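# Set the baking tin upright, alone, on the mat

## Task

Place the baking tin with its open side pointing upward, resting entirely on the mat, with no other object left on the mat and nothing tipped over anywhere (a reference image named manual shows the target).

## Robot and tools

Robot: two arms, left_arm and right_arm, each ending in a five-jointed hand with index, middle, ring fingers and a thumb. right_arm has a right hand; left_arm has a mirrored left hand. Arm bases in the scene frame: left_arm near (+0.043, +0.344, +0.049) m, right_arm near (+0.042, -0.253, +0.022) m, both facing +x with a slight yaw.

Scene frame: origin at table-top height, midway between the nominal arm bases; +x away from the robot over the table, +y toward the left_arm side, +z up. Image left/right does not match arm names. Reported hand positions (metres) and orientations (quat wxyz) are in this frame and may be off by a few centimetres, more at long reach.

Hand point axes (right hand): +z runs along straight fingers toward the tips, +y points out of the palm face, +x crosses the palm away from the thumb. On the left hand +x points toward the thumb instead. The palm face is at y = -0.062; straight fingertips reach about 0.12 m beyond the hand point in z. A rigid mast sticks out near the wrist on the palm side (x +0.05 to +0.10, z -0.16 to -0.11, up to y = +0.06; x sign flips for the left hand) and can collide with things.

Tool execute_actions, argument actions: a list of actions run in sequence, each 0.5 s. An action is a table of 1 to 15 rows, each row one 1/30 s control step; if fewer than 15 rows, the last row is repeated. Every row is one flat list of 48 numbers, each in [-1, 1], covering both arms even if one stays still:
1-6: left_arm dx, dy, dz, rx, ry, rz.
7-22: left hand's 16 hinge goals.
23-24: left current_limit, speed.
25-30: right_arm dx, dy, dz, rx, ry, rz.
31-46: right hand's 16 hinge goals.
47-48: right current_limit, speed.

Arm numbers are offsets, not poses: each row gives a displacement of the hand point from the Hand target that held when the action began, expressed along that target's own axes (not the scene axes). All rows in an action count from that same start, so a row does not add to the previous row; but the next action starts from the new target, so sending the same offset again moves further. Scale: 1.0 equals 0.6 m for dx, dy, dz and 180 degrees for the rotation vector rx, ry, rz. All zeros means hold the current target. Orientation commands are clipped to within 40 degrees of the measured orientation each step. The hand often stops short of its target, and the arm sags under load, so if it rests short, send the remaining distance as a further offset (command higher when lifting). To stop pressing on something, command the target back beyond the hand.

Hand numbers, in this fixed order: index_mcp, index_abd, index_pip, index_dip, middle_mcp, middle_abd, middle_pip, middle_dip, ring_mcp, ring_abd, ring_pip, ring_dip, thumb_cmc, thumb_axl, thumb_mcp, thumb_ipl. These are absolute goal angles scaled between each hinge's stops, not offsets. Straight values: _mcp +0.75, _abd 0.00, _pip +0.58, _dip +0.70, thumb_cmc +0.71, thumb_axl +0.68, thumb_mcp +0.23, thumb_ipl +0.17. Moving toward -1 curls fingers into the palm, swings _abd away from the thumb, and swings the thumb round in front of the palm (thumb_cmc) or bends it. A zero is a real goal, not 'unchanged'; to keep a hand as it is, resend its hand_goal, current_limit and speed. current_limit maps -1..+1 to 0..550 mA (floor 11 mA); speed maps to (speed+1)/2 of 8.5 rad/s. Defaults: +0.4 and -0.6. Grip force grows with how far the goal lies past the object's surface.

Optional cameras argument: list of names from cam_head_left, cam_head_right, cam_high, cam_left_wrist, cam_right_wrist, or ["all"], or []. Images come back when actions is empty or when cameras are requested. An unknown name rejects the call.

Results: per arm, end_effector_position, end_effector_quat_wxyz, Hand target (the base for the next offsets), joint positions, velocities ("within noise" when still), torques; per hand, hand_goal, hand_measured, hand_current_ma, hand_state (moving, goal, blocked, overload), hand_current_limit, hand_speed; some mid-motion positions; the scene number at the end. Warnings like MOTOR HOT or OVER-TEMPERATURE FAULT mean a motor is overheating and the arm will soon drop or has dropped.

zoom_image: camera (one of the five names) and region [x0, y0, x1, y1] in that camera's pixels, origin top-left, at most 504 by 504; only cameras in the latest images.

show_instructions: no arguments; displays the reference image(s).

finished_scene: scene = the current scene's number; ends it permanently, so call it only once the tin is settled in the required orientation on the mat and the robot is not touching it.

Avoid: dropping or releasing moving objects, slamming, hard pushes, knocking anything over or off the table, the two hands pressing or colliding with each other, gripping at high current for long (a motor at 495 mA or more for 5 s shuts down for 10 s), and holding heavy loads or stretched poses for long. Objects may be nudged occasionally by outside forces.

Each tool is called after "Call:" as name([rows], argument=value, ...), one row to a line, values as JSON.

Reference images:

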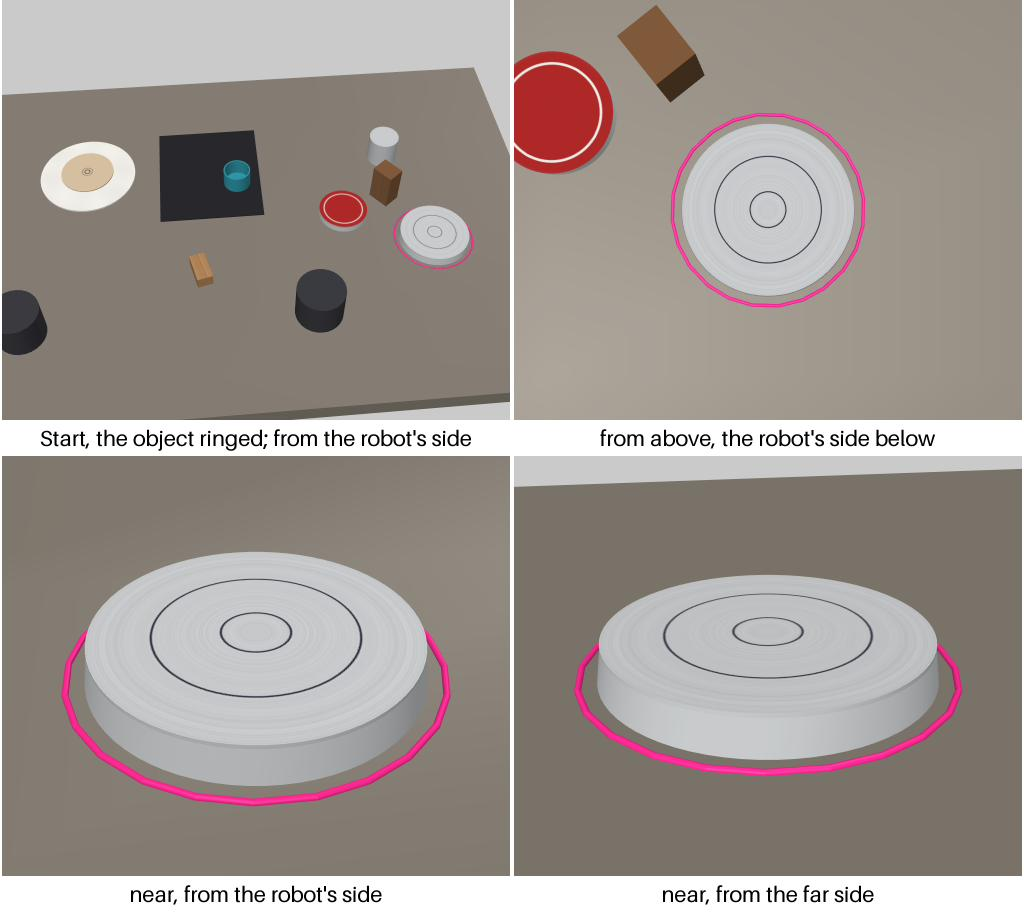

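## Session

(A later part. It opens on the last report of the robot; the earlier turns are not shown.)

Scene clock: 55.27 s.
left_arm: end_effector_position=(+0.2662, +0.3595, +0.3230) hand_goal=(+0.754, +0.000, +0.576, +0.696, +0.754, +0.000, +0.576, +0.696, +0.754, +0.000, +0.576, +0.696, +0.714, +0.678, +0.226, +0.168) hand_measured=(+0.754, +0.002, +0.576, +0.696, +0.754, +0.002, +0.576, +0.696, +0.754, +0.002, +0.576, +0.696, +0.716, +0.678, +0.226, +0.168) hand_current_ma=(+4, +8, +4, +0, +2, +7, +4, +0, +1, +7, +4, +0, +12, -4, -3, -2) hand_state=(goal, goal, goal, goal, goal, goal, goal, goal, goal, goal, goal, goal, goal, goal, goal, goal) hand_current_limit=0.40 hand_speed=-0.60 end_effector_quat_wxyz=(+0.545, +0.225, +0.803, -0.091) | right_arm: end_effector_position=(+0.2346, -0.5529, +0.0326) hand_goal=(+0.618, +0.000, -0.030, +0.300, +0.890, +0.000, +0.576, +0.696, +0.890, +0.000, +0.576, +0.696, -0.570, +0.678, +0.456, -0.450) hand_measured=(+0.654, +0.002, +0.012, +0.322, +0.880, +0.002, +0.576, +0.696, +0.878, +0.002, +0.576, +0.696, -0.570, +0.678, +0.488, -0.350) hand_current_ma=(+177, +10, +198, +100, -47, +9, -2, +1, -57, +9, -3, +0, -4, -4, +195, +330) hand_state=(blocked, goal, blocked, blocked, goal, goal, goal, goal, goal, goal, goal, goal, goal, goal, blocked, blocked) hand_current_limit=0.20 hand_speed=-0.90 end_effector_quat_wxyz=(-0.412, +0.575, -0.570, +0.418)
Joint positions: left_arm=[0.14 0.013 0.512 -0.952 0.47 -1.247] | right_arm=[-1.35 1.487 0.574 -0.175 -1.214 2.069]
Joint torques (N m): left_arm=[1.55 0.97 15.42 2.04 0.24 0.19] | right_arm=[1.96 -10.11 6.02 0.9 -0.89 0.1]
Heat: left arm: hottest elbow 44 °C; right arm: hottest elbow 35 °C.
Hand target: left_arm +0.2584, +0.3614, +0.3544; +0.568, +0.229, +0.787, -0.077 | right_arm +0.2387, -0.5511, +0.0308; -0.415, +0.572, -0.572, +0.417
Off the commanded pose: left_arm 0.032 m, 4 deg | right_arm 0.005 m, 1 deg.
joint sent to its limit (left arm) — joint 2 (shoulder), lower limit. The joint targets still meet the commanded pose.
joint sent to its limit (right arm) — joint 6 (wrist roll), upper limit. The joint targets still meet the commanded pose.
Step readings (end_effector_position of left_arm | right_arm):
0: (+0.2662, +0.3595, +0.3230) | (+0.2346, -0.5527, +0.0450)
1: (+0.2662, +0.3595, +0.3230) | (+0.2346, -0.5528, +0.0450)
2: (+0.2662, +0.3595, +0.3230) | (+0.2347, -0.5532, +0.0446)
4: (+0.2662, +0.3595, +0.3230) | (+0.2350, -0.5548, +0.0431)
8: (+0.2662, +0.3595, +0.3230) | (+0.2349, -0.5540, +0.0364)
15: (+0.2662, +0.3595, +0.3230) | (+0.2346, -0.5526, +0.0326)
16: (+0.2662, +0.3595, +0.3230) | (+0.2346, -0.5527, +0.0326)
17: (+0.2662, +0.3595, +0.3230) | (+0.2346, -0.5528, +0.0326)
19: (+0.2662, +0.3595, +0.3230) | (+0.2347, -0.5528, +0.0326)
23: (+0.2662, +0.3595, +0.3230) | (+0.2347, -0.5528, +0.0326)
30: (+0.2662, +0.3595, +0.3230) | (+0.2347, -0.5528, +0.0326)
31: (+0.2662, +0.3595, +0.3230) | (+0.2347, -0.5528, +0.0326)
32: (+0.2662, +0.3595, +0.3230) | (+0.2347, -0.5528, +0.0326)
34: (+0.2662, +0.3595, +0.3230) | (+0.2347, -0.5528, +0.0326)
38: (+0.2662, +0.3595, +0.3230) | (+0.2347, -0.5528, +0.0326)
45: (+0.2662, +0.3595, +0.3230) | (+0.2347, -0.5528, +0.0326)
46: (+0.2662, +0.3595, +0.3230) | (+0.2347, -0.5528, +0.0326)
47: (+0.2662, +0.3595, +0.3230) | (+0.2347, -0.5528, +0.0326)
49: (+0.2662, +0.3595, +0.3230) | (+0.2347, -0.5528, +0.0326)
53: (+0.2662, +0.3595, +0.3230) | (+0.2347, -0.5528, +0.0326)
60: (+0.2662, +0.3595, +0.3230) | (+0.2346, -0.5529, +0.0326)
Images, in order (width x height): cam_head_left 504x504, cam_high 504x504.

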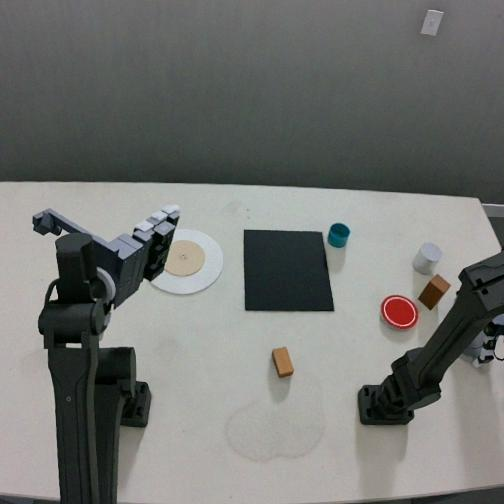

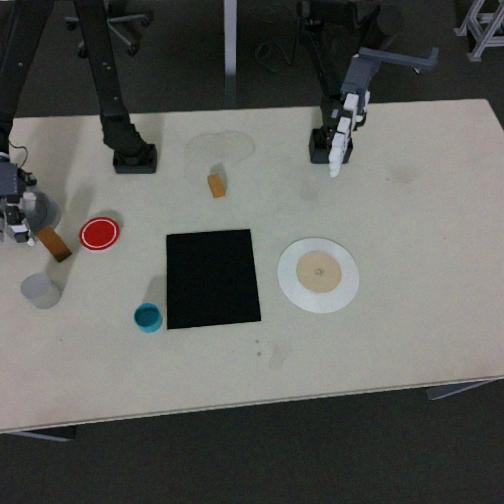

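Call:
execute_actions([
  [[0,0,0,0,0,0,0.754,0,0.576,0.696,0.754,0,0.576,0.696,0.754,0,0.576,0.696,0.714,0.678,0.226,0.168,0.4,-0.6,0,0,0,0,0,0,0.58,0,-0.1,0.24,0.89,0,0.576,0.696,0.89,0,0.576,0.696,-0.571,0.678,0.42,-0.6,0.6,-0.9]],
  [[0,0,0,0,0,0,0.754,0,0.576,0.696,0.754,0,0.576,0.696,0.754,0,0.576,0.696,0.714,0.678,0.226,0.168,0.4,-0.6,0,-0.05,-0.016,0,0,0,0.58,0,-0.1,0.24,0.89,0,0.576,0.696,0.89,0,0.576,0.696,-0.571,0.678,0.42,-0.6,0.6,-0.9]],
  [[0,0,0,0,0,0,0.754,0,0.576,0.696,0.754,0,0.576,0.696,0.754,0,0.576,0.696,0.714,0.678,0.226,0.168,0.4,-0.6,0,-0.05,-0.016,0,0,0,0.58,0,-0.1,0.24,0.89,0,0.576,0.696,0.89,0,0.576,0.696,-0.571,0.678,0.42,-0.6,0.6,-0.9]],
], cameras=["cam_high","cam_head_left"])

Call:
zoom_image(camera="cam_high", region=[0, 120, 150, 270])

Call:
zoom_image(camera="cam_head_left", region=[404, 280, 504, 380])

Scene clock: 57.73 s.
left_arm: end_effector_position=(+0.2662, +0.3595, +0.3230) hand_goal=(+0.754, +0.000, +0.576, +0.696, +0.754, +0.000, +0.576, +0.696, +0.754, +0.000, +0.576, +0.696, +0.714, +0.678, +0.226, +0.168) hand_measured=(+0.754, +0.002, +0.576, +0.696, +0.754, +0.002, +0.576, +0.696, +0.754, +0.002, +0.576, +0.696, +0.716, +0.678, +0.226, +0.168) hand_current_ma=(+4, +8, +4, +0, +2, +7, +4, +0, +1, +7, +4, +0, +12, -4, -3, -2) hand_state=(goal, goal, goal, goal, goal, goal, goal, goal, goal, goal, goal, goal, goal, goal, goal, goal) hand_current_limit=0.40 hand_speed=-0.60 end_effector_quat_wxyz=(+0.545, +0.225, +0.803, -0.091) | right_arm: end_effector_position=(+0.2320, -0.5352, +0.0761) hand_goal=(+0.580, +0.000, -0.100, +0.240, +0.890, +0.000, +0.576, +0.696, +0.890, +0.000, +0.576, +0.696, -0.570, +0.678, +0.420, -0.600) hand_measured=(+0.654, +0.002, +0.012, +0.316, +0.880, +0.002, +0.576, +0.696, +0.878, +0.002, +0.576, +0.696, -0.574, +0.678, +0.488, -0.360) hand_current_ma=(+377, +10, +440, +367, -47, +9, -2, +1, -57, +9, -3, +0, -20, -4, +426, +440) hand_state=(blocked, goal, blocked, blocked, goal, goal, goal, goal, goal, goal, goal, goal, goal, goal, blocked, blocked) hand_current_limit=0.60 hand_speed=-0.90 end_effector_quat_wxyz=(-0.423, +0.567, -0.580, +0.403)
Joint positions: left_arm=[0.14 0.013 0.512 -0.952 0.47 -1.247] | right_arm=[-1.349 1.34 0.596 -0.389 -1.214 2.069]
Joint torques (N m): left_arm=[1.03 0.79 15.42 1.77 0.29 0.19] | right_arm=[1.85 -10.58 10.88 0.13 -0.95 0.11]
Heat: left arm: hottest elbow 45 °C; right arm: hottest elbow 35 °C.
Hand target: left_arm +0.2584, +0.3614, +0.3544; +0.568, +0.229, +0.787, -0.077 | right_arm +0.2389, -0.5511, +0.0939; -0.415, +0.572, -0.572, +0.417
Off the commanded pose: left_arm 0.032 m, 4 deg | right_arm 0.025 m, 2 deg.
joint sent to its limit (left arm) — joint 2 (shoulder), lower limit. The joint targets still meet the commanded pose.
joint sent to its limit (right arm) — joint 6 (wrist roll), upper limit. The joint targets still meet the commanded pose.
Step readings (end_effector_position of left_arm | right_arm):
0: (+0.2662, +0.3595, +0.3230) | (+0.2346, -0.5529, +0.0326)
1: (+0.2662, +0.3595, +0.3230) | (+0.2346, -0.5529, +0.0326)
2: (+0.2662, +0.3595, +0.3230) | (+0.2346, -0.5529, +0.0326)
4: (+0.2662, +0.3595, +0.3230) | (+0.2346, -0.5529, +0.0326)
8: (+0.2662, +0.3595, +0.3230) | (+0.2346, -0.5529, +0.0326)
15: (+0.2662, +0.3595, +0.3230) | (+0.2346, -0.5529, +0.0326)
16: (+0.2662, +0.3595, +0.3230) | (+0.2346, -0.5529, +0.0326)
17: (+0.2662, +0.3595, +0.3230) | (+0.2345, -0.5520, +0.0326)
19: (+0.2662, +0.3595, +0.3230) | (+0.2337, -0.5475, +0.0336)
23: (+0.2662, +0.3595, +0.3230) | (+0.2329, -0.5423, +0.0415)
30: (+0.2662, +0.3595, +0.3230) | (+0.2327, -0.5411, +0.0490)
31: (+0.2662, +0.3595, +0.3230) | (+0.2326, -0.5406, +0.0489)
32: (+0.2662, +0.3595, +0.3230) | (+0.2324, -0.5389, +0.0493)
34: (+0.2662, +0.3595, +0.3230) | (+0.2316, -0.5338, +0.0524)
38: (+0.2662, +0.3595, +0.3230) | (+0.2312, -0.5309, +0.0650)
45: (+0.2662, +0.3595, +0.3230) | (+0.2321, -0.5361, +0.0762)
Images, in order (width x height): cam_head_left 504x504, cam_high 504x504.

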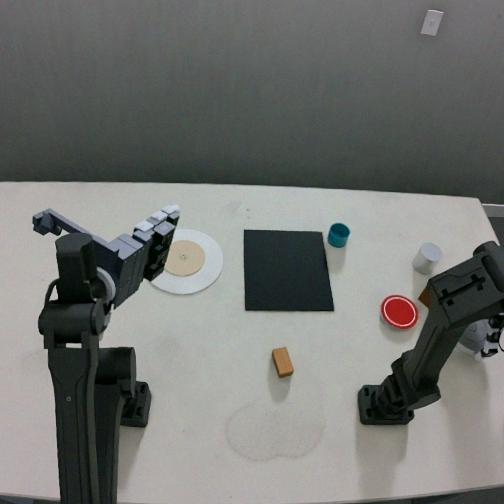

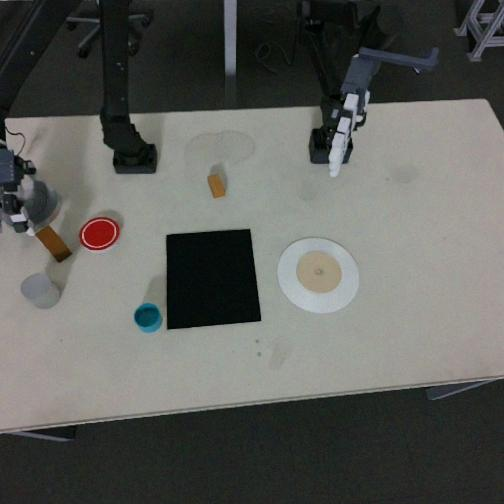

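Scaled by 3.360 from the camera's 504x504 image, which has a finer 720x720 frame.

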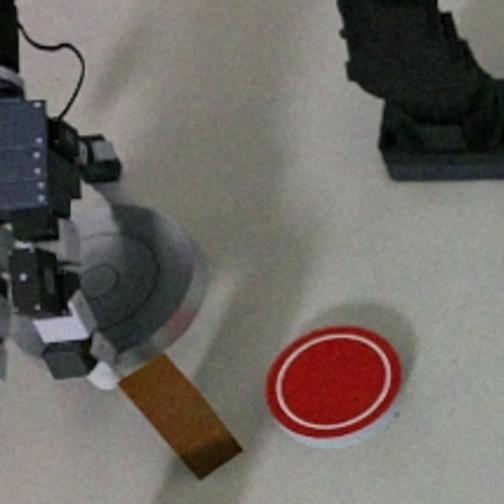

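Scaled by 5.040 from the camera's 504x504 image, which has a finer 720x720 frame.

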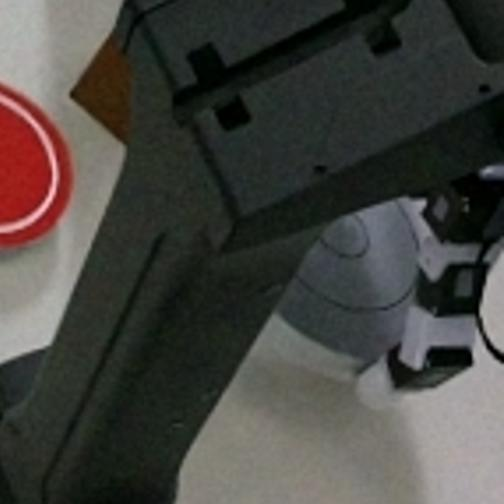

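Call:
execute_actions([
  [[0,0,0,0,0,0,0.754,0,0.576,0.696,0.754,0,0.576,0.696,0.754,0,0.576,0.696,0.714,0.678,0.226,0.168,0.4,-0.6,0.025,-0.09,-0.029,0,0,0,0.58,0,-0.1,0.24,0.89,0,0.576,0.696,0.89,0,0.576,0.696,-0.571,0.678,0.42,-0.6,0.6,-0.9]],
  [[0,0,0,0,0,0,0.754,0,0.576,0.696,0.754,0,0.576,0.696,0.754,0,0.576,0.696,0.714,0.678,0.226,0.168,0.4,-0.6,0,-0.09,-0.029,0,0,0,0.58,0,-0.1,0.24,0.89,0,0.576,0.696,0.89,0,0.576,0.696,-0.571,0.678,0.42,-0.6,0.6,-0.9]],
  [[0,0,0,0,0,0,0.754,0,0.576,0.696,0.754,0,0.576,0.696,0.754,0,0.576,0.696,0.714,0.678,0.226,0.168,0.4,-0.6,0,-0.09,-0.029,0,0,0,0.58,0,-0.1,0.24,0.89,0,0.576,0.696,0.89,0,0.576,0.696,-0.571,0.678,0.42,-0.6,0.6,-0.9]],
  [[0,0,0,0,0,0,0.754,0,0.576,0.696,0.754,0,0.576,0.696,0.754,0,0.576,0.696,0.714,0.678,0.226,0.168,0.4,-0.6,-0.138,-0.0206,0.063,0,-0.0792,-0.0257,0.58,0,-0.1,0.24,0.89,0,0.576,0.696,0.89,0,0.576,0.696,-0.571,0.678,0.42,-0.6,0.6,-0.9]],
  [[0,0,0,0,0,0,0.754,0,0.576,0.696,0.754,0,0.576,0.696,0.754,0,0.576,0.696,0.714,0.678,0.226,0.168,0.4,-0.6,-0.116,-0.031,0.095,0,-0.0792,-0.0257,0.58,0,-0.1,0.24,0.89,0,0.576,0.696,0.89,0,0.576,0.696,-0.571,0.678,0.42,-0.6,0.6,-0.9]],
], cameras=["cam_high","cam_head_right"])

Call:
zoom_image(camera="cam_high", region=[0, 100, 200, 300])

Scene clock: 62.17 s.
left_arm: end_effector_position=(+0.2662, +0.3595, +0.3230) hand_goal=(+0.754, +0.000, +0.576, +0.696, +0.754, +0.000, +0.576, +0.696, +0.754, +0.000, +0.576, +0.696, +0.714, +0.678, +0.226, +0.168) hand_measured=(+0.754, +0.002, +0.576, +0.696, +0.754, +0.002, +0.576, +0.696, +0.754, +0.002, +0.576, +0.696, +0.716, +0.678, +0.226, +0.168) hand_current_ma=(+4, +8, +4, +0, +2, +7, +4, +0, +1, +7, +4, +0, +12, -4, -3, -2) hand_state=(goal, goal, goal, goal, goal, goal, goal, goal, goal, goal, goal, goal, goal, goal, goal, goal) hand_current_limit=0.40 hand_speed=-0.60 end_effector_quat_wxyz=(+0.545, +0.225, +0.803, -0.091) | right_arm: end_effector_position=(+0.3158, -0.4023, +0.2573) hand_goal=(+0.580, +0.000, -0.100, +0.240, +0.890, +0.000, +0.576, +0.696, +0.890, +0.000, +0.576, +0.696, -0.570, +0.678, +0.420, -0.600) hand_measured=(+0.654, +0.004, +0.012, +0.314, +0.880, +0.000, +0.576, +0.696, +0.878, +0.000, +0.576, +0.696, -0.576, +0.678, +0.488, -0.360) hand_current_ma=(+377, +13, +440, +364, -47, +3, -2, +1, -57, +3, -3, +0, -28, -4, +426, +440) hand_state=(blocked, goal, blocked, blocked, goal, goal, goal, goal, goal, goal, goal, goal, goal, goal, blocked, blocked) hand_current_limit=0.60 hand_speed=-0.90 end_effector_quat_wxyz=(-0.509, +0.698, -0.411, +0.291)
Joint positions: left_arm=[0.14 0.013 0.512 -0.952 0.47 -1.247] | right_arm=[-0.91 1.051 0.916 -1.172 -1.242 1.861]
Joint torques (N m): left_arm=[1.2 0.73 15.51 2.11 0.29 0.24] | right_arm=[2.08 -8.23 9.84 0.54 -0.98 0.14]
Heat: left arm: hottest elbow 45 °C; right arm: hottest elbow 35 °C.
Hand target: left_arm +0.2584, +0.3614, +0.3544; +0.568, +0.229, +0.787, -0.077 | right_arm +0.3190, -0.4002, +0.2641; -0.508, +0.701, -0.404, +0.295
Off the commanded pose: left_arm 0.032 m, 4 deg | right_arm 0.008 m, 1 deg.
joint sent to its limit (left arm) — joint 2 (shoulder), lower limit. The joint targets still meet the commanded pose.
Step readings (end_effector_position of left_arm | right_arm):
0: (+0.2662, +0.3595, +0.3230) | (+0.2320, -0.5352, +0.0761)
1: (+0.2662, +0.3595, +0.3230) | (+0.2319, -0.5350, +0.0763)
2: (+0.2662, +0.3595, +0.3230) | (+0.2318, -0.5341, +0.0779)
4: (+0.2662, +0.3595, +0.3230) | (+0.2316, -0.5332, +0.0856)
8: (+0.2662, +0.3595, +0.3230) | (+0.2335, -0.5440, +0.1124)
15: (+0.2662, +0.3595, +0.3230) | (+0.2351, -0.5533, +0.1335)
16: (+0.2662, +0.3595, +0.3230) | (+0.2349, -0.5521, +0.1333)
17: (+0.2662, +0.3595, +0.3230) | (+0.2346, -0.5502, +0.1343)
19: (+0.2662, +0.3595, +0.3230) | (+0.2338, -0.5459, +0.1403)
23: (+0.2662, +0.3595, +0.3230) | (+0.2342, -0.5482, +0.1637)
30: (+0.2662, +0.3595, +0.3230) | (+0.2352, -0.5537, +0.1866)
31: (+0.2662, +0.3595, +0.3230) | (+0.2350, -0.5529, +0.1866)
32: (+0.2662, +0.3595, +0.3230) | (+0.2347, -0.5510, +0.1878)
34: (+0.2662, +0.3595, +0.3230) | (+0.2341, -0.5475, +0.1942)
38: (+0.2662, +0.3595, +0.3230) | (+0.2349, -0.5519, +0.2189)
45: (+0.2662, +0.3595, +0.3230) | (+0.2355, -0.5555, +0.2412)
46: (+0.2662, +0.3595, +0.3230) | (+0.2355, -0.5544, +0.2410)
47: (+0.2662, +0.3595, +0.3230) | (+0.2372, -0.5499, +0.2410)
49: (+0.2662, +0.3595, +0.3230) | (+0.2443, -0.5341, +0.2425)
53: (+0.2662, +0.3595, +0.3230) | (+0.2670, -0.4975, +0.2513)
60: (+0.2662, +0.3595, +0.3230) | (+0.2752, -0.4793, +0.2564)
61: (+0.2662, +0.3595, +0.3230) | (+0.2752, -0.4786, +0.2561)
62: (+0.2662, +0.3595, +0.3230) | (+0.2765, -0.4752, +0.2557)
64: (+0.2662, +0.3595, +0.3230) | (+0.2839, -0.4593, +0.2553)
68: (+0.2662, +0.3595, +0.3230) | (+0.3045, -0.4154, +0.2559)
75: (+0.2662, +0.3595, +0.3230) | (+0.3147, -0.4004, +0.2575)
Images, in order (width x height): cam_head_right 504x504, cam_high 504x504.

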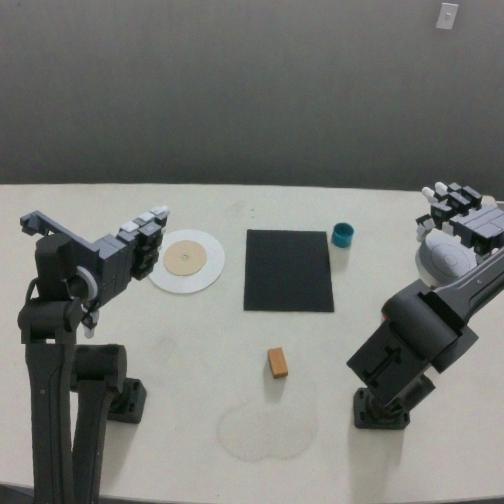

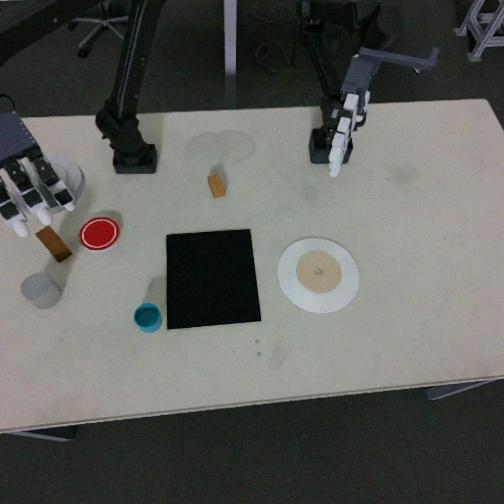

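Scaled by 2.520 from the camera's 504x504 image, which has a finer 720x720 frame.

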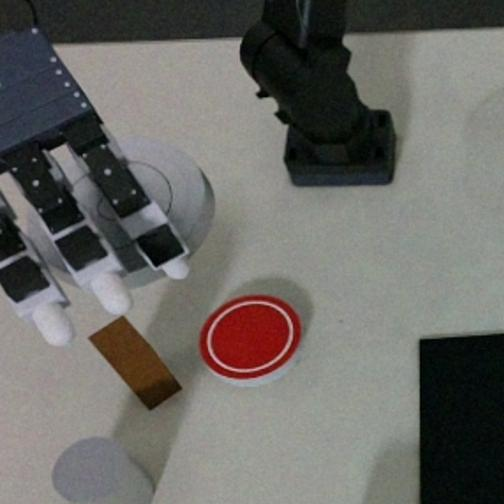

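Call:
execute_actions([
  [[0,0,0,0,0,0,0.754,0,0.576,0.696,0.754,0,0.576,0.696,0.754,0,0.576,0.696,0.714,0.678,0.226,0.168,0.4,-0.6,-0.0865,-0.039,0.1206,0,-0.0792,-0.0257,0.58,0,-0.1,0.24,0.89,0,0.576,0.696,0.89,0,0.576,0.696,-0.571,0.678,0.42,-0.6,0.6,-0.9]],
  [[0,0,0,0,0,0,0.754,0,0.576,0.696,0.754,0,0.576,0.696,0.754,0,0.576,0.696,0.714,0.678,0.226,0.168,0.4,-0.6,-0.051,-0.0448,0.138,0,-0.0792,-0.0257,0.58,0,-0.1,0.24,0.89,0,0.576,0.696,0.89,0,0.576,0.696,-0.571,0.678,0.42,-0.6,0.6,-0.9]],
  [[0,0,0,0,0,0,0.754,0,0.576,0.696,0.754,0,0.576,0.696,0.754,0,0.576,0.696,0.714,0.678,0.226,0.168,0.4,-0.6,-0.0115,-0.0473,0.1457,0,-0.0792,-0.0257,0.58,0,-0.1,0.24,0.89,0,0.576,0.696,0.89,0,0.576,0.696,-0.571,0.678,0.42,-0.6,0.6,-0.9]],
  [[0,0,0,0,0,0,0.754,0,0.576,0.696,0.754,0,0.576,0.696,0.754,0,0.576,0.696,0.714,0.678,0.226,0.168,0.4,-0.6,0.0287,-0.0466,0.1435,0,-0.0792,-0.0257,0.58,0,-0.1,0.24,0.89,0,0.576,0.696,0.89,0,0.576,0.696,-0.571,0.678,0.42,-0.6,0.6,-0.9]],
], cameras=["cam_high","cam_head_right","cam_left_wrist"])

Call:
zoom_image(camera="cam_high", region=[120, 130, 320, 330])

Call:
zoom_image(camera="cam_head_right", region=[200, 150, 400, 350])

Scene clock: 71.60 s.
left_arm: end_effector_position=(+0.2662, +0.3595, +0.3230) hand_goal=(+0.754, +0.000, +0.576, +0.696, +0.754, +0.000, +0.576, +0.696, +0.754, +0.000, +0.576, +0.696, +0.714, +0.678, +0.226, +0.168) hand_measured=(+0.754, +0.002, +0.576, +0.696, +0.754, +0.002, +0.576, +0.696, +0.754, +0.002, +0.576, +0.696, +0.716, +0.678, +0.226, +0.168) hand_current_ma=(+4, +8, +4, +0, +2, +7, +4, +0, +1, +7, +4, +0, +12, -4, -3, -2) hand_state=(goal, goal, goal, goal, goal, goal, goal, goal, goal, goal, goal, goal, goal, goal, goal, goal) hand_current_limit=0.40 hand_speed=-0.60 end_effector_quat_wxyz=(+0.545, +0.225, +0.803, -0.091) | right_arm: end_effector_position=(+0.4613, -0.0677, +0.2422) hand_goal=(+0.580, +0.000, -0.100, +0.240, +0.890, +0.000, +0.576, +0.696, +0.890, +0.000, +0.576, +0.696, -0.570, +0.678, +0.420, -0.600) hand_measured=(+0.654, +0.004, +0.012, +0.314, +0.880, +0.000, +0.576, +0.696, +0.878, +0.000, +0.576, +0.696, -0.576, +0.678, +0.488, -0.360) hand_current_ma=(+377, +15, +440, +363, -47, +2, -2, +1, -57, +2, -3, +0, -28, -4, +426, +440) hand_state=(blocked, goal, blocked, blocked, goal, goal, goal, goal, goal, goal, goal, goal, goal, goal, blocked, blocked) hand_current_limit=0.60 hand_speed=-0.90 end_effector_quat_wxyz=(-0.584, +0.811, -0.020, -0.021)
Joint positions: left_arm=[0.14 0.013 0.512 -0.952 0.47 -1.247] | right_arm=[0.159 1.492 1.261 -1.065 -1.235 1.922]
Joint torques (N m): left_arm=[2.02 1.44 15.68 1.91 0.25 0.15] | right_arm=[0.44 -14.97 13.96 -0.05 -1.04 -0.17]
Heat: left arm: hottest elbow 46 °C; right arm: hottest elbow 36 °C.
Hand target: left_arm +0.2584, +0.3614, +0.3544; +0.568, +0.229, +0.787, -0.077 | right_arm +0.4794, -0.0683, +0.2636; -0.587, +0.809, -0.001, +0.001
Off the commanded pose: left_arm 0.032 m, 4 deg | right_arm 0.028 m, 3 deg.
joint sent to its limit (left arm) — joint 2 (shoulder), lower limit. The joint targets still meet the commanded pose.
Step readings (end_effector_position of left_arm | right_arm):
0: (+0.2662, +0.3595, +0.3230) | (+0.3158, -0.4023, +0.2573)
1: (+0.2662, +0.3595, +0.3230) | (+0.3161, -0.4019, +0.2573)
2: (+0.2662, +0.3595, +0.3230) | (+0.3176, -0.3986, +0.2570)
4: (+0.2662, +0.3595, +0.3230) | (+0.3244, -0.3823, +0.2569)
8: (+0.2662, +0.3595, +0.3230) | (+0.3419, -0.3335, +0.2576)
15: (+0.2662, +0.3595, +0.3230) | (+0.3563, -0.3210, +0.2585)
16: (+0.2662, +0.3595, +0.3230) | (+0.3571, -0.3212, +0.2586)
17: (+0.2662, +0.3595, +0.3230) | (+0.3582, -0.3178, +0.2584)
19: (+0.2662, +0.3595, +0.3230) | (+0.3617, -0.3002, +0.2576)
23: (+0.2662, +0.3595, +0.3230) | (+0.3704, -0.2465, +0.2532)
30: (+0.2662, +0.3595, +0.3230) | (+0.3835, -0.2325, +0.2442)
31: (+0.2662, +0.3595, +0.3230) | (+0.3844, -0.2325, +0.2439)
32: (+0.2662, +0.3595, +0.3230) | (+0.3856, -0.2301, +0.2439)
34: (+0.2662, +0.3595, +0.3230) | (+0.3906, -0.2151, +0.2450)
38: (+0.2662, +0.3595, +0.3230) | (+0.4045, -0.1664, +0.2456)
45: (+0.2662, +0.3595, +0.3230) | (+0.4171, -0.1501, +0.2374)
46: (+0.2662, +0.3595, +0.3230) | (+0.4180, -0.1500, +0.2376)
47: (+0.2662, +0.3595, +0.3230) | (+0.4202, -0.1484, +0.2388)
49: (+0.2662, +0.3595, +0.3230) | (+0.4290, -0.1359, +0.2442)
53: (+0.2662, +0.3595, +0.3230) | (+0.4506, -0.0904, +0.2512)
60: (+0.2662, +0.3595, +0.3230) | (+0.4568, -0.0671, +0.2380)
camera_calibration:
cam_left_wrist: T_world_to_cam=[[-0.0661207, -0.770577, 0.633908, 0.0605986], [-0.987682, -0.0397509, -0.151343, 0.277815], [0.14182, -0.636107, -0.758456, 0.561644], [0, 0, 0, 1]] pos_world=[0.198748, 0.415005, 0.429614]
Images, in order (width x height): cam_head_right 504x504, cam_high 504x504, cam_left_wrist 672x504.

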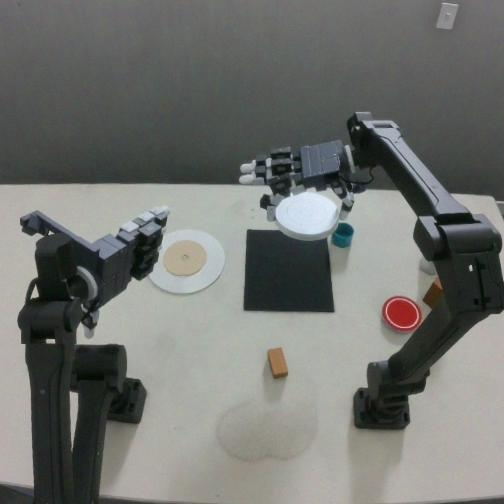

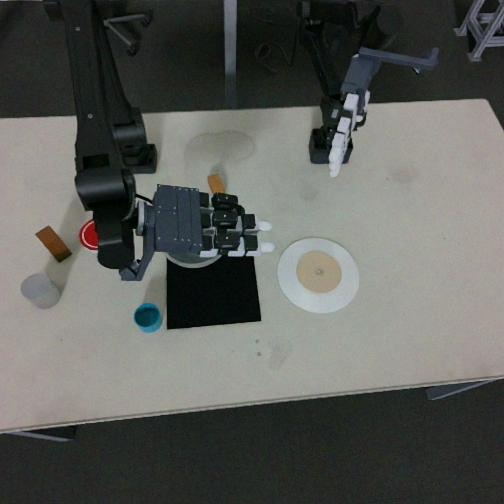

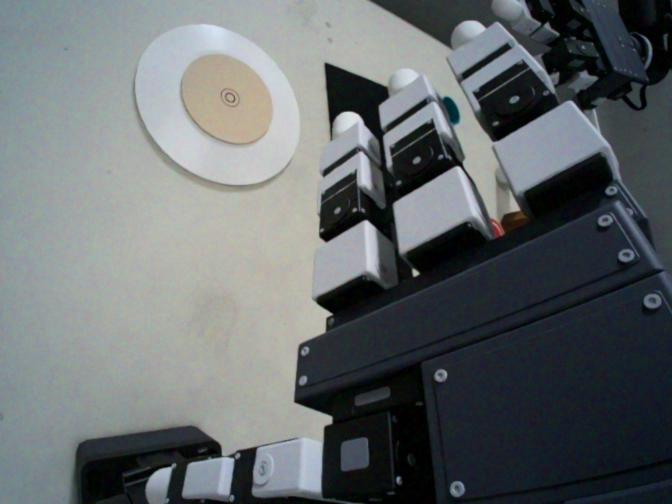

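Scaled by 2.520 from the camera's 504x504 image, which has a finer 720x720 frame.

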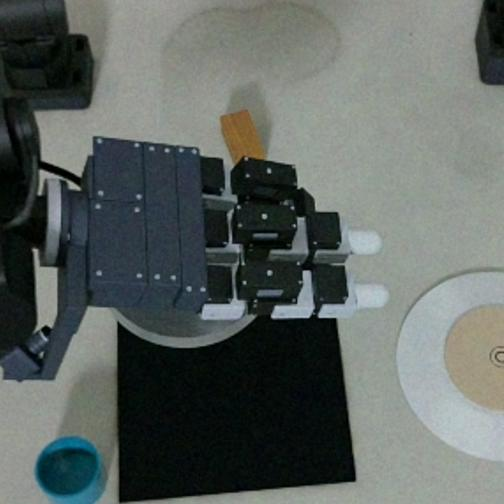

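Scaled by 2.520 from the camera's 504x504 image, which has a finer 720x720 frame.

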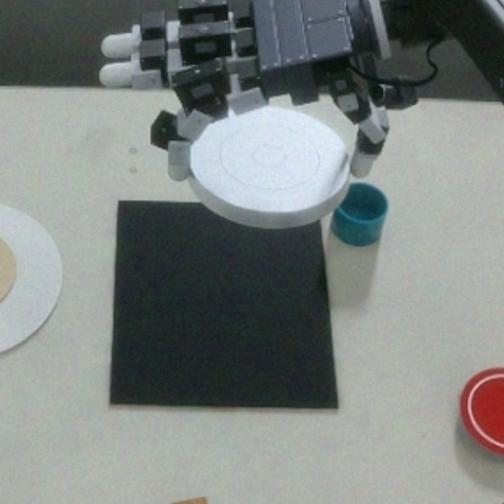

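Call:
execute_actions([
  [[0,0,0,0,0,0,0.754,0,0.576,0.696,0.754,0,0.576,0.696,0.754,0,0.576,0.696,0.714,0.678,0.226,0.168,0.4,-0.6,0,0,0,0,0.06,-0.185,0.58,0,-0.1,0.24,0.89,0,0.576,0.696,0.89,0,0.576,0.696,-0.571,0.678,0.42,-0.6,0.6,-0.9]],
  [[0,0,0,0,0,0,0.754,0,0.576,0.696,0.754,0,0.576,0.696,0.754,0,0.576,0.696,0.714,0.678,0.226,0.168,0.4,-0.6,0,0,0,0,0.06,-0.185,0.58,0,-0.1,0.24,0.89,0,0.576,0.696,0.89,0,0.576,0.696,-0.571,0.678,0.42,-0.6,0.6,-0.9]],
  [[0,0,0,0,0,0,0.754,0,0.576,0.696,0.754,0,0.576,0.696,0.754,0,0.576,0.696,0.714,0.678,0.226,0.168,0.4,-0.6,0,0,0,0,0.06,-0.185,0.58,0,-0.1,0.24,0.89,0,0.576,0.696,0.89,0,0.576,0.696,-0.571,0.678,0.42,-0.6,0.6,-0.9]],
], cameras=["cam_high","cam_head_right","cam_head_left","cam_right_wrist"])

Call:
zoom_image(camera="cam_high", region=[120, 130, 320, 330])

Call:
zoom_image(camera="cam_head_right", region=[200, 150, 400, 350])

Scene clock: 74.73 s.
left_arm: end_effector_position=(+0.2662, +0.3595, +0.3230) hand_goal=(+0.754, +0.000, +0.576, +0.696, +0.754, +0.000, +0.576, +0.696, +0.754, +0.000, +0.576, +0.696, +0.714, +0.678, +0.226, +0.168) hand_measured=(+0.754, +0.002, +0.576, +0.696, +0.754, +0.002, +0.576, +0.696, +0.754, +0.002, +0.576, +0.696, +0.716, +0.678, +0.226, +0.168) hand_current_ma=(+4, +8, +4, +0, +2, +7, +4, +0, +1, +7, +4, +0, +12, -4, -3, -2) hand_state=(goal, goal, goal, goal, goal, goal, goal, goal, goal, goal, goal, goal, goal, goal, goal, goal) hand_current_limit=0.40 hand_speed=-0.60 end_effector_quat_wxyz=(+0.545, +0.225, +0.803, -0.091) | right_arm: end_effector_position=(+0.4772, -0.0720, +0.2593) hand_goal=(+0.580, +0.000, -0.100, +0.240, +0.890, +0.000, +0.576, +0.696, +0.890, +0.000, +0.576, +0.696, -0.570, +0.678, +0.420, -0.600) hand_measured=(+0.654, +0.010, +0.012, +0.314, +0.890, +0.002, +0.576, +0.696, +0.890, +0.002, +0.576, +0.696, -0.562, +0.678, +0.488, -0.360) hand_current_ma=(+377, +38, +440, +362, -3, +8, -2, +1, -3, +8, -3, +0, +39, -4, +426, +440) hand_state=(blocked, goal, blocked, blocked, goal, goal, goal, goal, goal, goal, goal, goal, goal, goal, blocked, blocked) hand_current_limit=0.60 hand_speed=-0.90 end_effector_quat_wxyz=(-0.349, +0.512, +0.473, +0.626)
Joint positions: left_arm=[0.14 0.013 0.512 -0.952 0.47 -1.247] | right_arm=[0.199 1.254 0.427 0.886 -1.107 1.387]
Joint torques (N m): left_arm=[0.97 0.91 15.66 1.66 0.25 0.26] | right_arm=[1.61 -8.12 7.65 2 -0.11 -0.13]
Heat: left arm: hottest elbow 46 °C; right arm: hottest elbow 36 °C.
Hand target: left_arm +0.2584, +0.3614, +0.3544; +0.568, +0.229, +0.787, -0.077 | right_arm +0.4794, -0.0683, +0.2634; -0.356, +0.493, +0.467, +0.642
Off the commanded pose: left_arm 0.032 m, 4 deg | right_arm 0.006 m, 3 deg.
joint sent to its limit (left arm) — joint 2 (shoulder), lower limit. The joint targets still meet the commanded pose.
Step readings (end_effector_position of left_arm | right_arm):
0: (+0.2662, +0.3595, +0.3230) | (+0.4614, -0.0677, +0.2422)
1: (+0.2662, +0.3595, +0.3230) | (+0.4619, -0.0678, +0.2420)
2: (+0.2662, +0.3595, +0.3230) | (+0.4661, -0.0688, +0.2406)
4: (+0.2662, +0.3595, +0.3230) | (+0.4759, -0.0719, +0.2365)
8: (+0.2662, +0.3595, +0.3230) | (+0.4720, -0.0750, +0.2436)
15: (+0.2662, +0.3595, +0.3230) | (+0.4760, -0.0731, +0.2667)
16: (+0.2662, +0.3595, +0.3230) | (+0.4774, -0.0732, +0.2651)
17: (+0.2662, +0.3595, +0.3230) | (+0.4806, -0.0737, +0.2617)
19: (+0.2662, +0.3595, +0.3230) | (+0.4810, -0.0753, +0.2521)
23: (+0.2662, +0.3595, +0.3230) | (+0.4654, -0.0759, +0.2368)
30: (+0.2662, +0.3595, +0.3230) | (+0.4741, -0.0732, +0.2526)
31: (+0.2662, +0.3595, +0.3230) | (+0.4754, -0.0735, +0.2536)
32: (+0.2662, +0.3595, +0.3230) | (+0.4776, -0.0740, +0.2554)
34: (+0.2662, +0.3595, +0.3230) | (+0.4772, -0.0748, +0.2565)
38: (+0.2662, +0.3595, +0.3230) | (+0.4652, -0.0755, +0.2472)
45: (+0.2662, +0.3595, +0.3230) | (+0.4743, -0.0727, +0.2547)
camera_calibration:
cam_right_wrist: T_world_to_cam=[[0.751883, -0.200418, -0.628095, -0.171446], [-0.621002, -0.53524, -0.572603, 0.361498], [-0.221422, 0.820579, -0.526898, 0.424685], [0, 0, 0, 1]] pos_world=[0.447433, -0.18936, 0.323076]
Images, in order (width x height): cam_head_left 504x504, cam_head_right 504x504, cam_high 504x504, cam_right_wrist 672x504.

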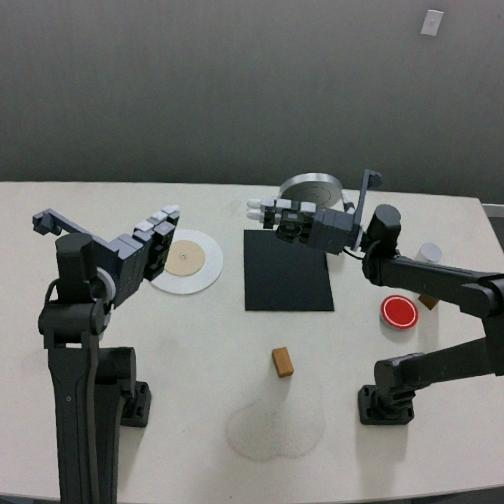

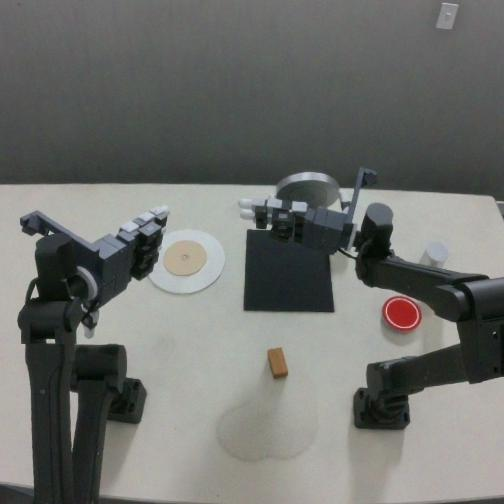

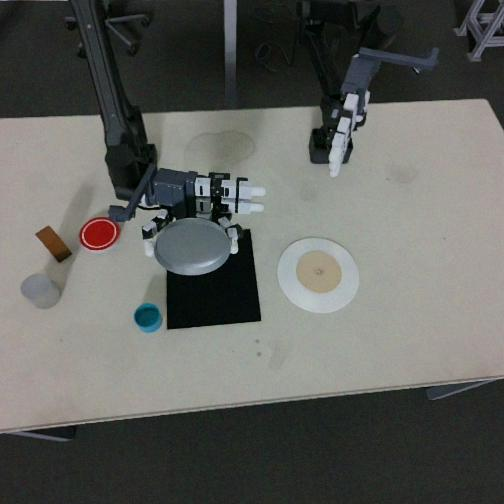

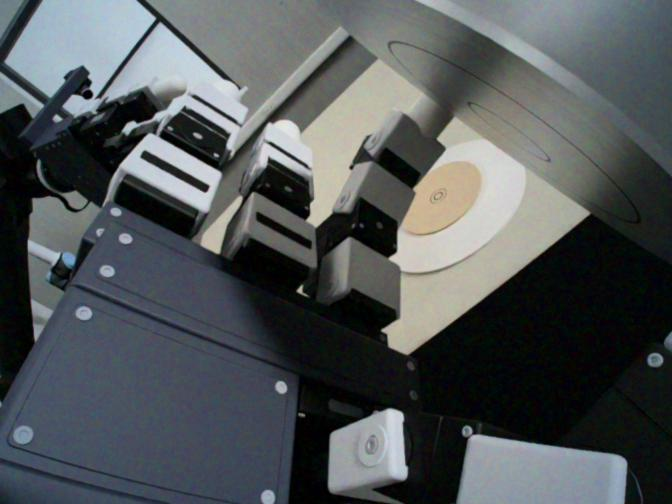

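Scaled by 2.520 from the camera's 504x504 image, which has a finer 720x720 frame.

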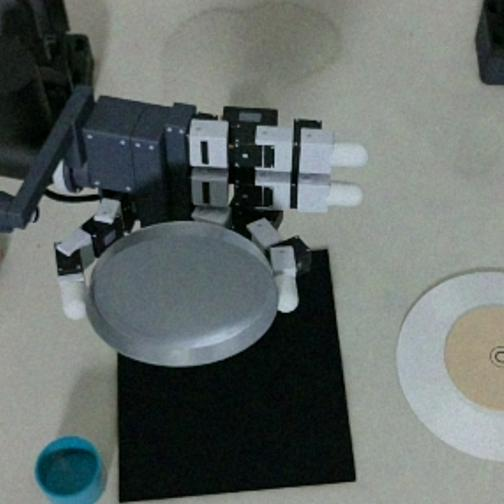

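Scaled by 2.520 from the camera's 504x504 image, which has a finer 720x720 frame.

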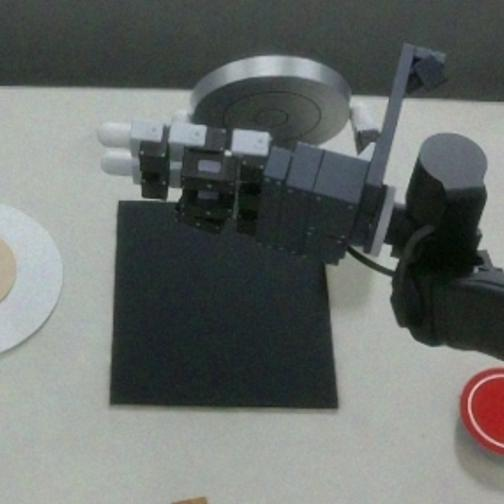

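Call:
execute_actions([
  [[0,0,0,0,0,0,0.754,0,0.576,0.696,0.754,0,0.576,0.696,0.754,0,0.576,0.696,0.714,0.678,0.226,0.168,0.4,-0.6,-0.118,-0.064,-0.001,0,0,0,0.58,0,-0.1,0.24,0.89,0,0.576,0.696,0.89,0,0.576,0.696,-0.571,0.678,0.42,-0.6,0.6,-0.9]],
  [[0,0,0,0,0,0,0.754,0,0.576,0.696,0.754,0,0.576,0.696,0.754,0,0.576,0.696,0.714,0.678,0.226,0.168,0.4,-0.6,-0.07,-0.064,-0.001,0,0,0,0.58,0,-0.1,0.24,0.89,0,0.576,0.696,0.89,0,0.576,0.696,-0.571,0.678,0.42,-0.6,0.6,-0.9]],
  [[0,0,0,0,0,0,0.754,0,0.576,0.696,0.754,0,0.576,0.696,0.754,0,0.576,0.696,0.714,0.678,0.226,0.168,0.4,-0.6,-0.04,0,0,0,0,0,0.58,0,-0.1,0.24,0.89,0,0.576,0.696,0.89,0,0.576,0.696,-0.571,0.678,0.42,-0.6,0.6,-0.9]],
], cameras=["cam_high","cam_head_right","cam_right_wrist"])

Call:
zoom_image(camera="cam_high", region=[120, 130, 320, 330])

Call:
zoom_image(camera="cam_head_right", region=[200, 150, 400, 350])

Scene clock: 77.70 s.
left_arm: end_effector_position=(+0.2662, +0.3595, +0.3230) hand_goal=(+0.754, +0.000, +0.576, +0.696, +0.754, +0.000, +0.576, +0.696, +0.754, +0.000, +0.576, +0.696, +0.714, +0.678, +0.226, +0.168) hand_measured=(+0.754, +0.002, +0.576, +0.696, +0.754, +0.002, +0.576, +0.696, +0.754, +0.002, +0.576, +0.696, +0.716, +0.678, +0.226, +0.168) hand_current_ma=(+4, +8, +4, +0, +2, +7, +4, +0, +1, +7, +4, +0, +12, -4, -3, -2) hand_state=(goal, goal, goal, goal, goal, goal, goal, goal, goal, goal, goal, goal, goal, goal, goal, goal) hand_current_limit=0.40 hand_speed=-0.60 end_effector_quat_wxyz=(+0.545, +0.225, +0.803, -0.091) | right_arm: end_effector_position=(+0.4384, -0.0485, +0.1023) hand_goal=(+0.580, +0.000, -0.100, +0.240, +0.890, +0.000, +0.576, +0.696, +0.890, +0.000, +0.576, +0.696, -0.570, +0.678, +0.420, -0.600) hand_measured=(+0.654, +0.010, +0.012, +0.314, +0.890, +0.002, +0.576, +0.696, +0.890, +0.002, +0.576, +0.696, -0.560, +0.678, +0.488, -0.360) hand_current_ma=(+380, +42, +440, +358, +3, +10, -2, +1, +3, +10, -3, +0, +48, -4, +426, +440) hand_state=(blocked, goal, blocked, blocked, goal, goal, goal, goal, goal, goal, goal, goal, goal, goal, blocked, blocked) hand_current_limit=0.60 hand_speed=-0.90 end_effector_quat_wxyz=(-0.361, +0.531, +0.472, +0.605)
Joint positions: left_arm=[0.14 0.013 0.512 -0.952 0.47 -1.247] | right_arm=[0.301 1.875 0.29 1.569 -1.016 1.368]
Joint torques (N m): left_arm=[1.38 1.08 15.73 1.81 0.29 0.16] | right_arm=[1.2 -11.52 2.97 1.99 -0.19 -0.44]
Heat: left arm: hottest elbow 46 °C; right arm: hottest elbow 36 °C.
Hand target: left_arm +0.2584, +0.3614, +0.3544; +0.568, +0.229, +0.787, -0.077 | right_arm +0.4441, -0.0460, +0.1121; -0.356, +0.493, +0.467, +0.642
Off the commanded pose: left_arm 0.032 m, 4 deg | right_arm 0.012 m, 6 deg.
joint sent to its limit (left arm) — joint 2 (shoulder), lower limit. The joint targets still meet the commanded pose.
joint sent to its limit (right arm) — joint 4 (wrist pitch), upper limit. The joint targets are off in orientation, not in position.
Step readings (end_effector_position of left_arm | right_arm):
0: (+0.2662, +0.3595, +0.3230) | (+0.4772, -0.0720, +0.2593)
1: (+0.2662, +0.3595, +0.3230) | (+0.4769, -0.0720, +0.2589)
2: (+0.2662, +0.3595, +0.3230) | (+0.4762, -0.0725, +0.2579)
4: (+0.2662, +0.3595, +0.3230) | (+0.4727, -0.0723, +0.2477)
8: (+0.2662, +0.3595, +0.3230) | (+0.4601, -0.0666, +0.1952)
15: (+0.2662, +0.3595, +0.3230) | (+0.4581, -0.0621, +0.1711)
16: (+0.2662, +0.3595, +0.3230) | (+0.4584, -0.0622, +0.1731)
17: (+0.2662, +0.3595, +0.3230) | (+0.4583, -0.0622, +0.1745)
19: (+0.2662, +0.3595, +0.3230) | (+0.4565, -0.0613, +0.1714)
23: (+0.2662, +0.3595, +0.3230) | (+0.4430, -0.0537, +0.1404)
30: (+0.2662, +0.3595, +0.3230) | (+0.4371, -0.0498, +0.1242)
31: (+0.2662, +0.3595, +0.3230) | (+0.4371, -0.0498, +0.1250)
32: (+0.2662, +0.3595, +0.3230) | (+0.4371, -0.0498, +0.1253)
34: (+0.2662, +0.3595, +0.3230) | (+0.4371, -0.0498, +0.1221)
38: (+0.2662, +0.3595, +0.3230) | (+0.4374, -0.0495, +0.1066)
45: (+0.2662, +0.3595, +0.3230) | (+0.4382, -0.0487, +0.1018)
camera_calibration:
cam_right_wrist: T_world_to_cam=[[0.717338, -0.204916, -0.66591, -0.21749], [-0.646452, -0.552231, -0.526442, 0.265629], [-0.25986, 0.808115, -0.528605, 0.330432], [0, 0, 0, 1]] pos_world=[0.413596, -0.164906, 0.169678]
Images, in order (width x height): cam_head_right 504x504, cam_high 504x504, cam_right_wrist 672x504.

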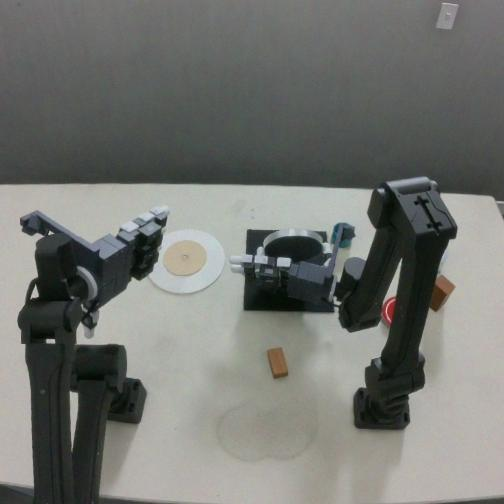

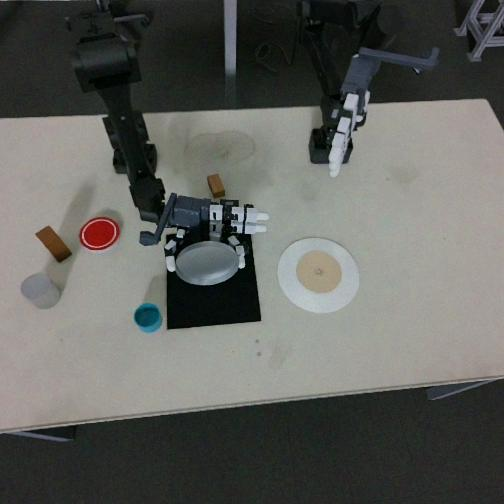

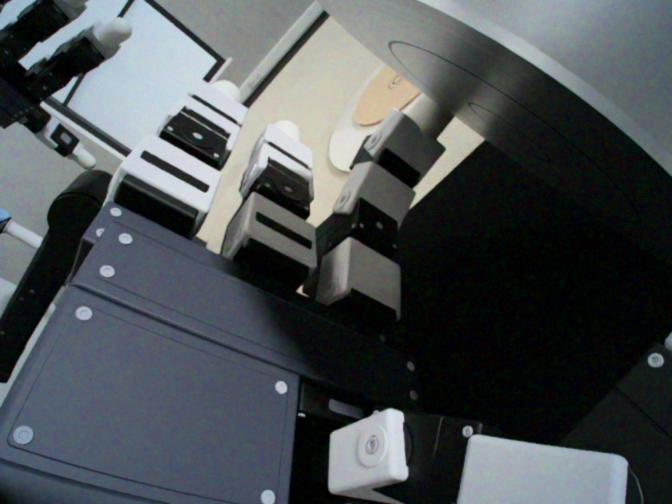

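Scaled by 2.520 from the camera's 504x504 image, which has a finer 720x720 frame.

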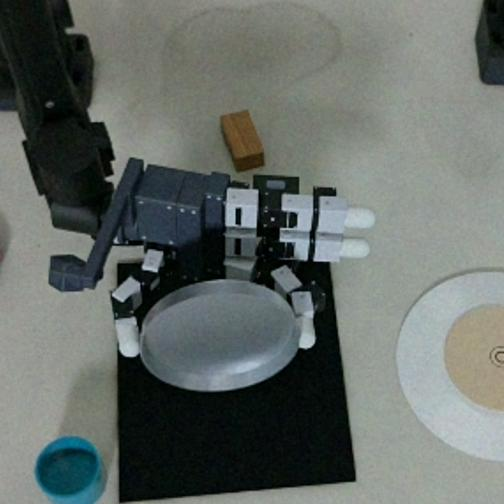

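Scaled by 2.520 from the camera's 504x504 image, which has a finer 720x720 frame.

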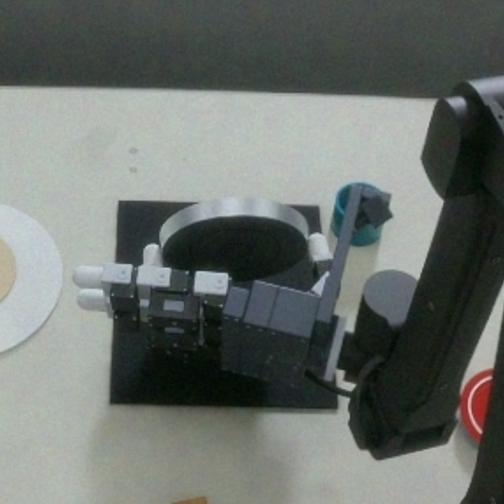

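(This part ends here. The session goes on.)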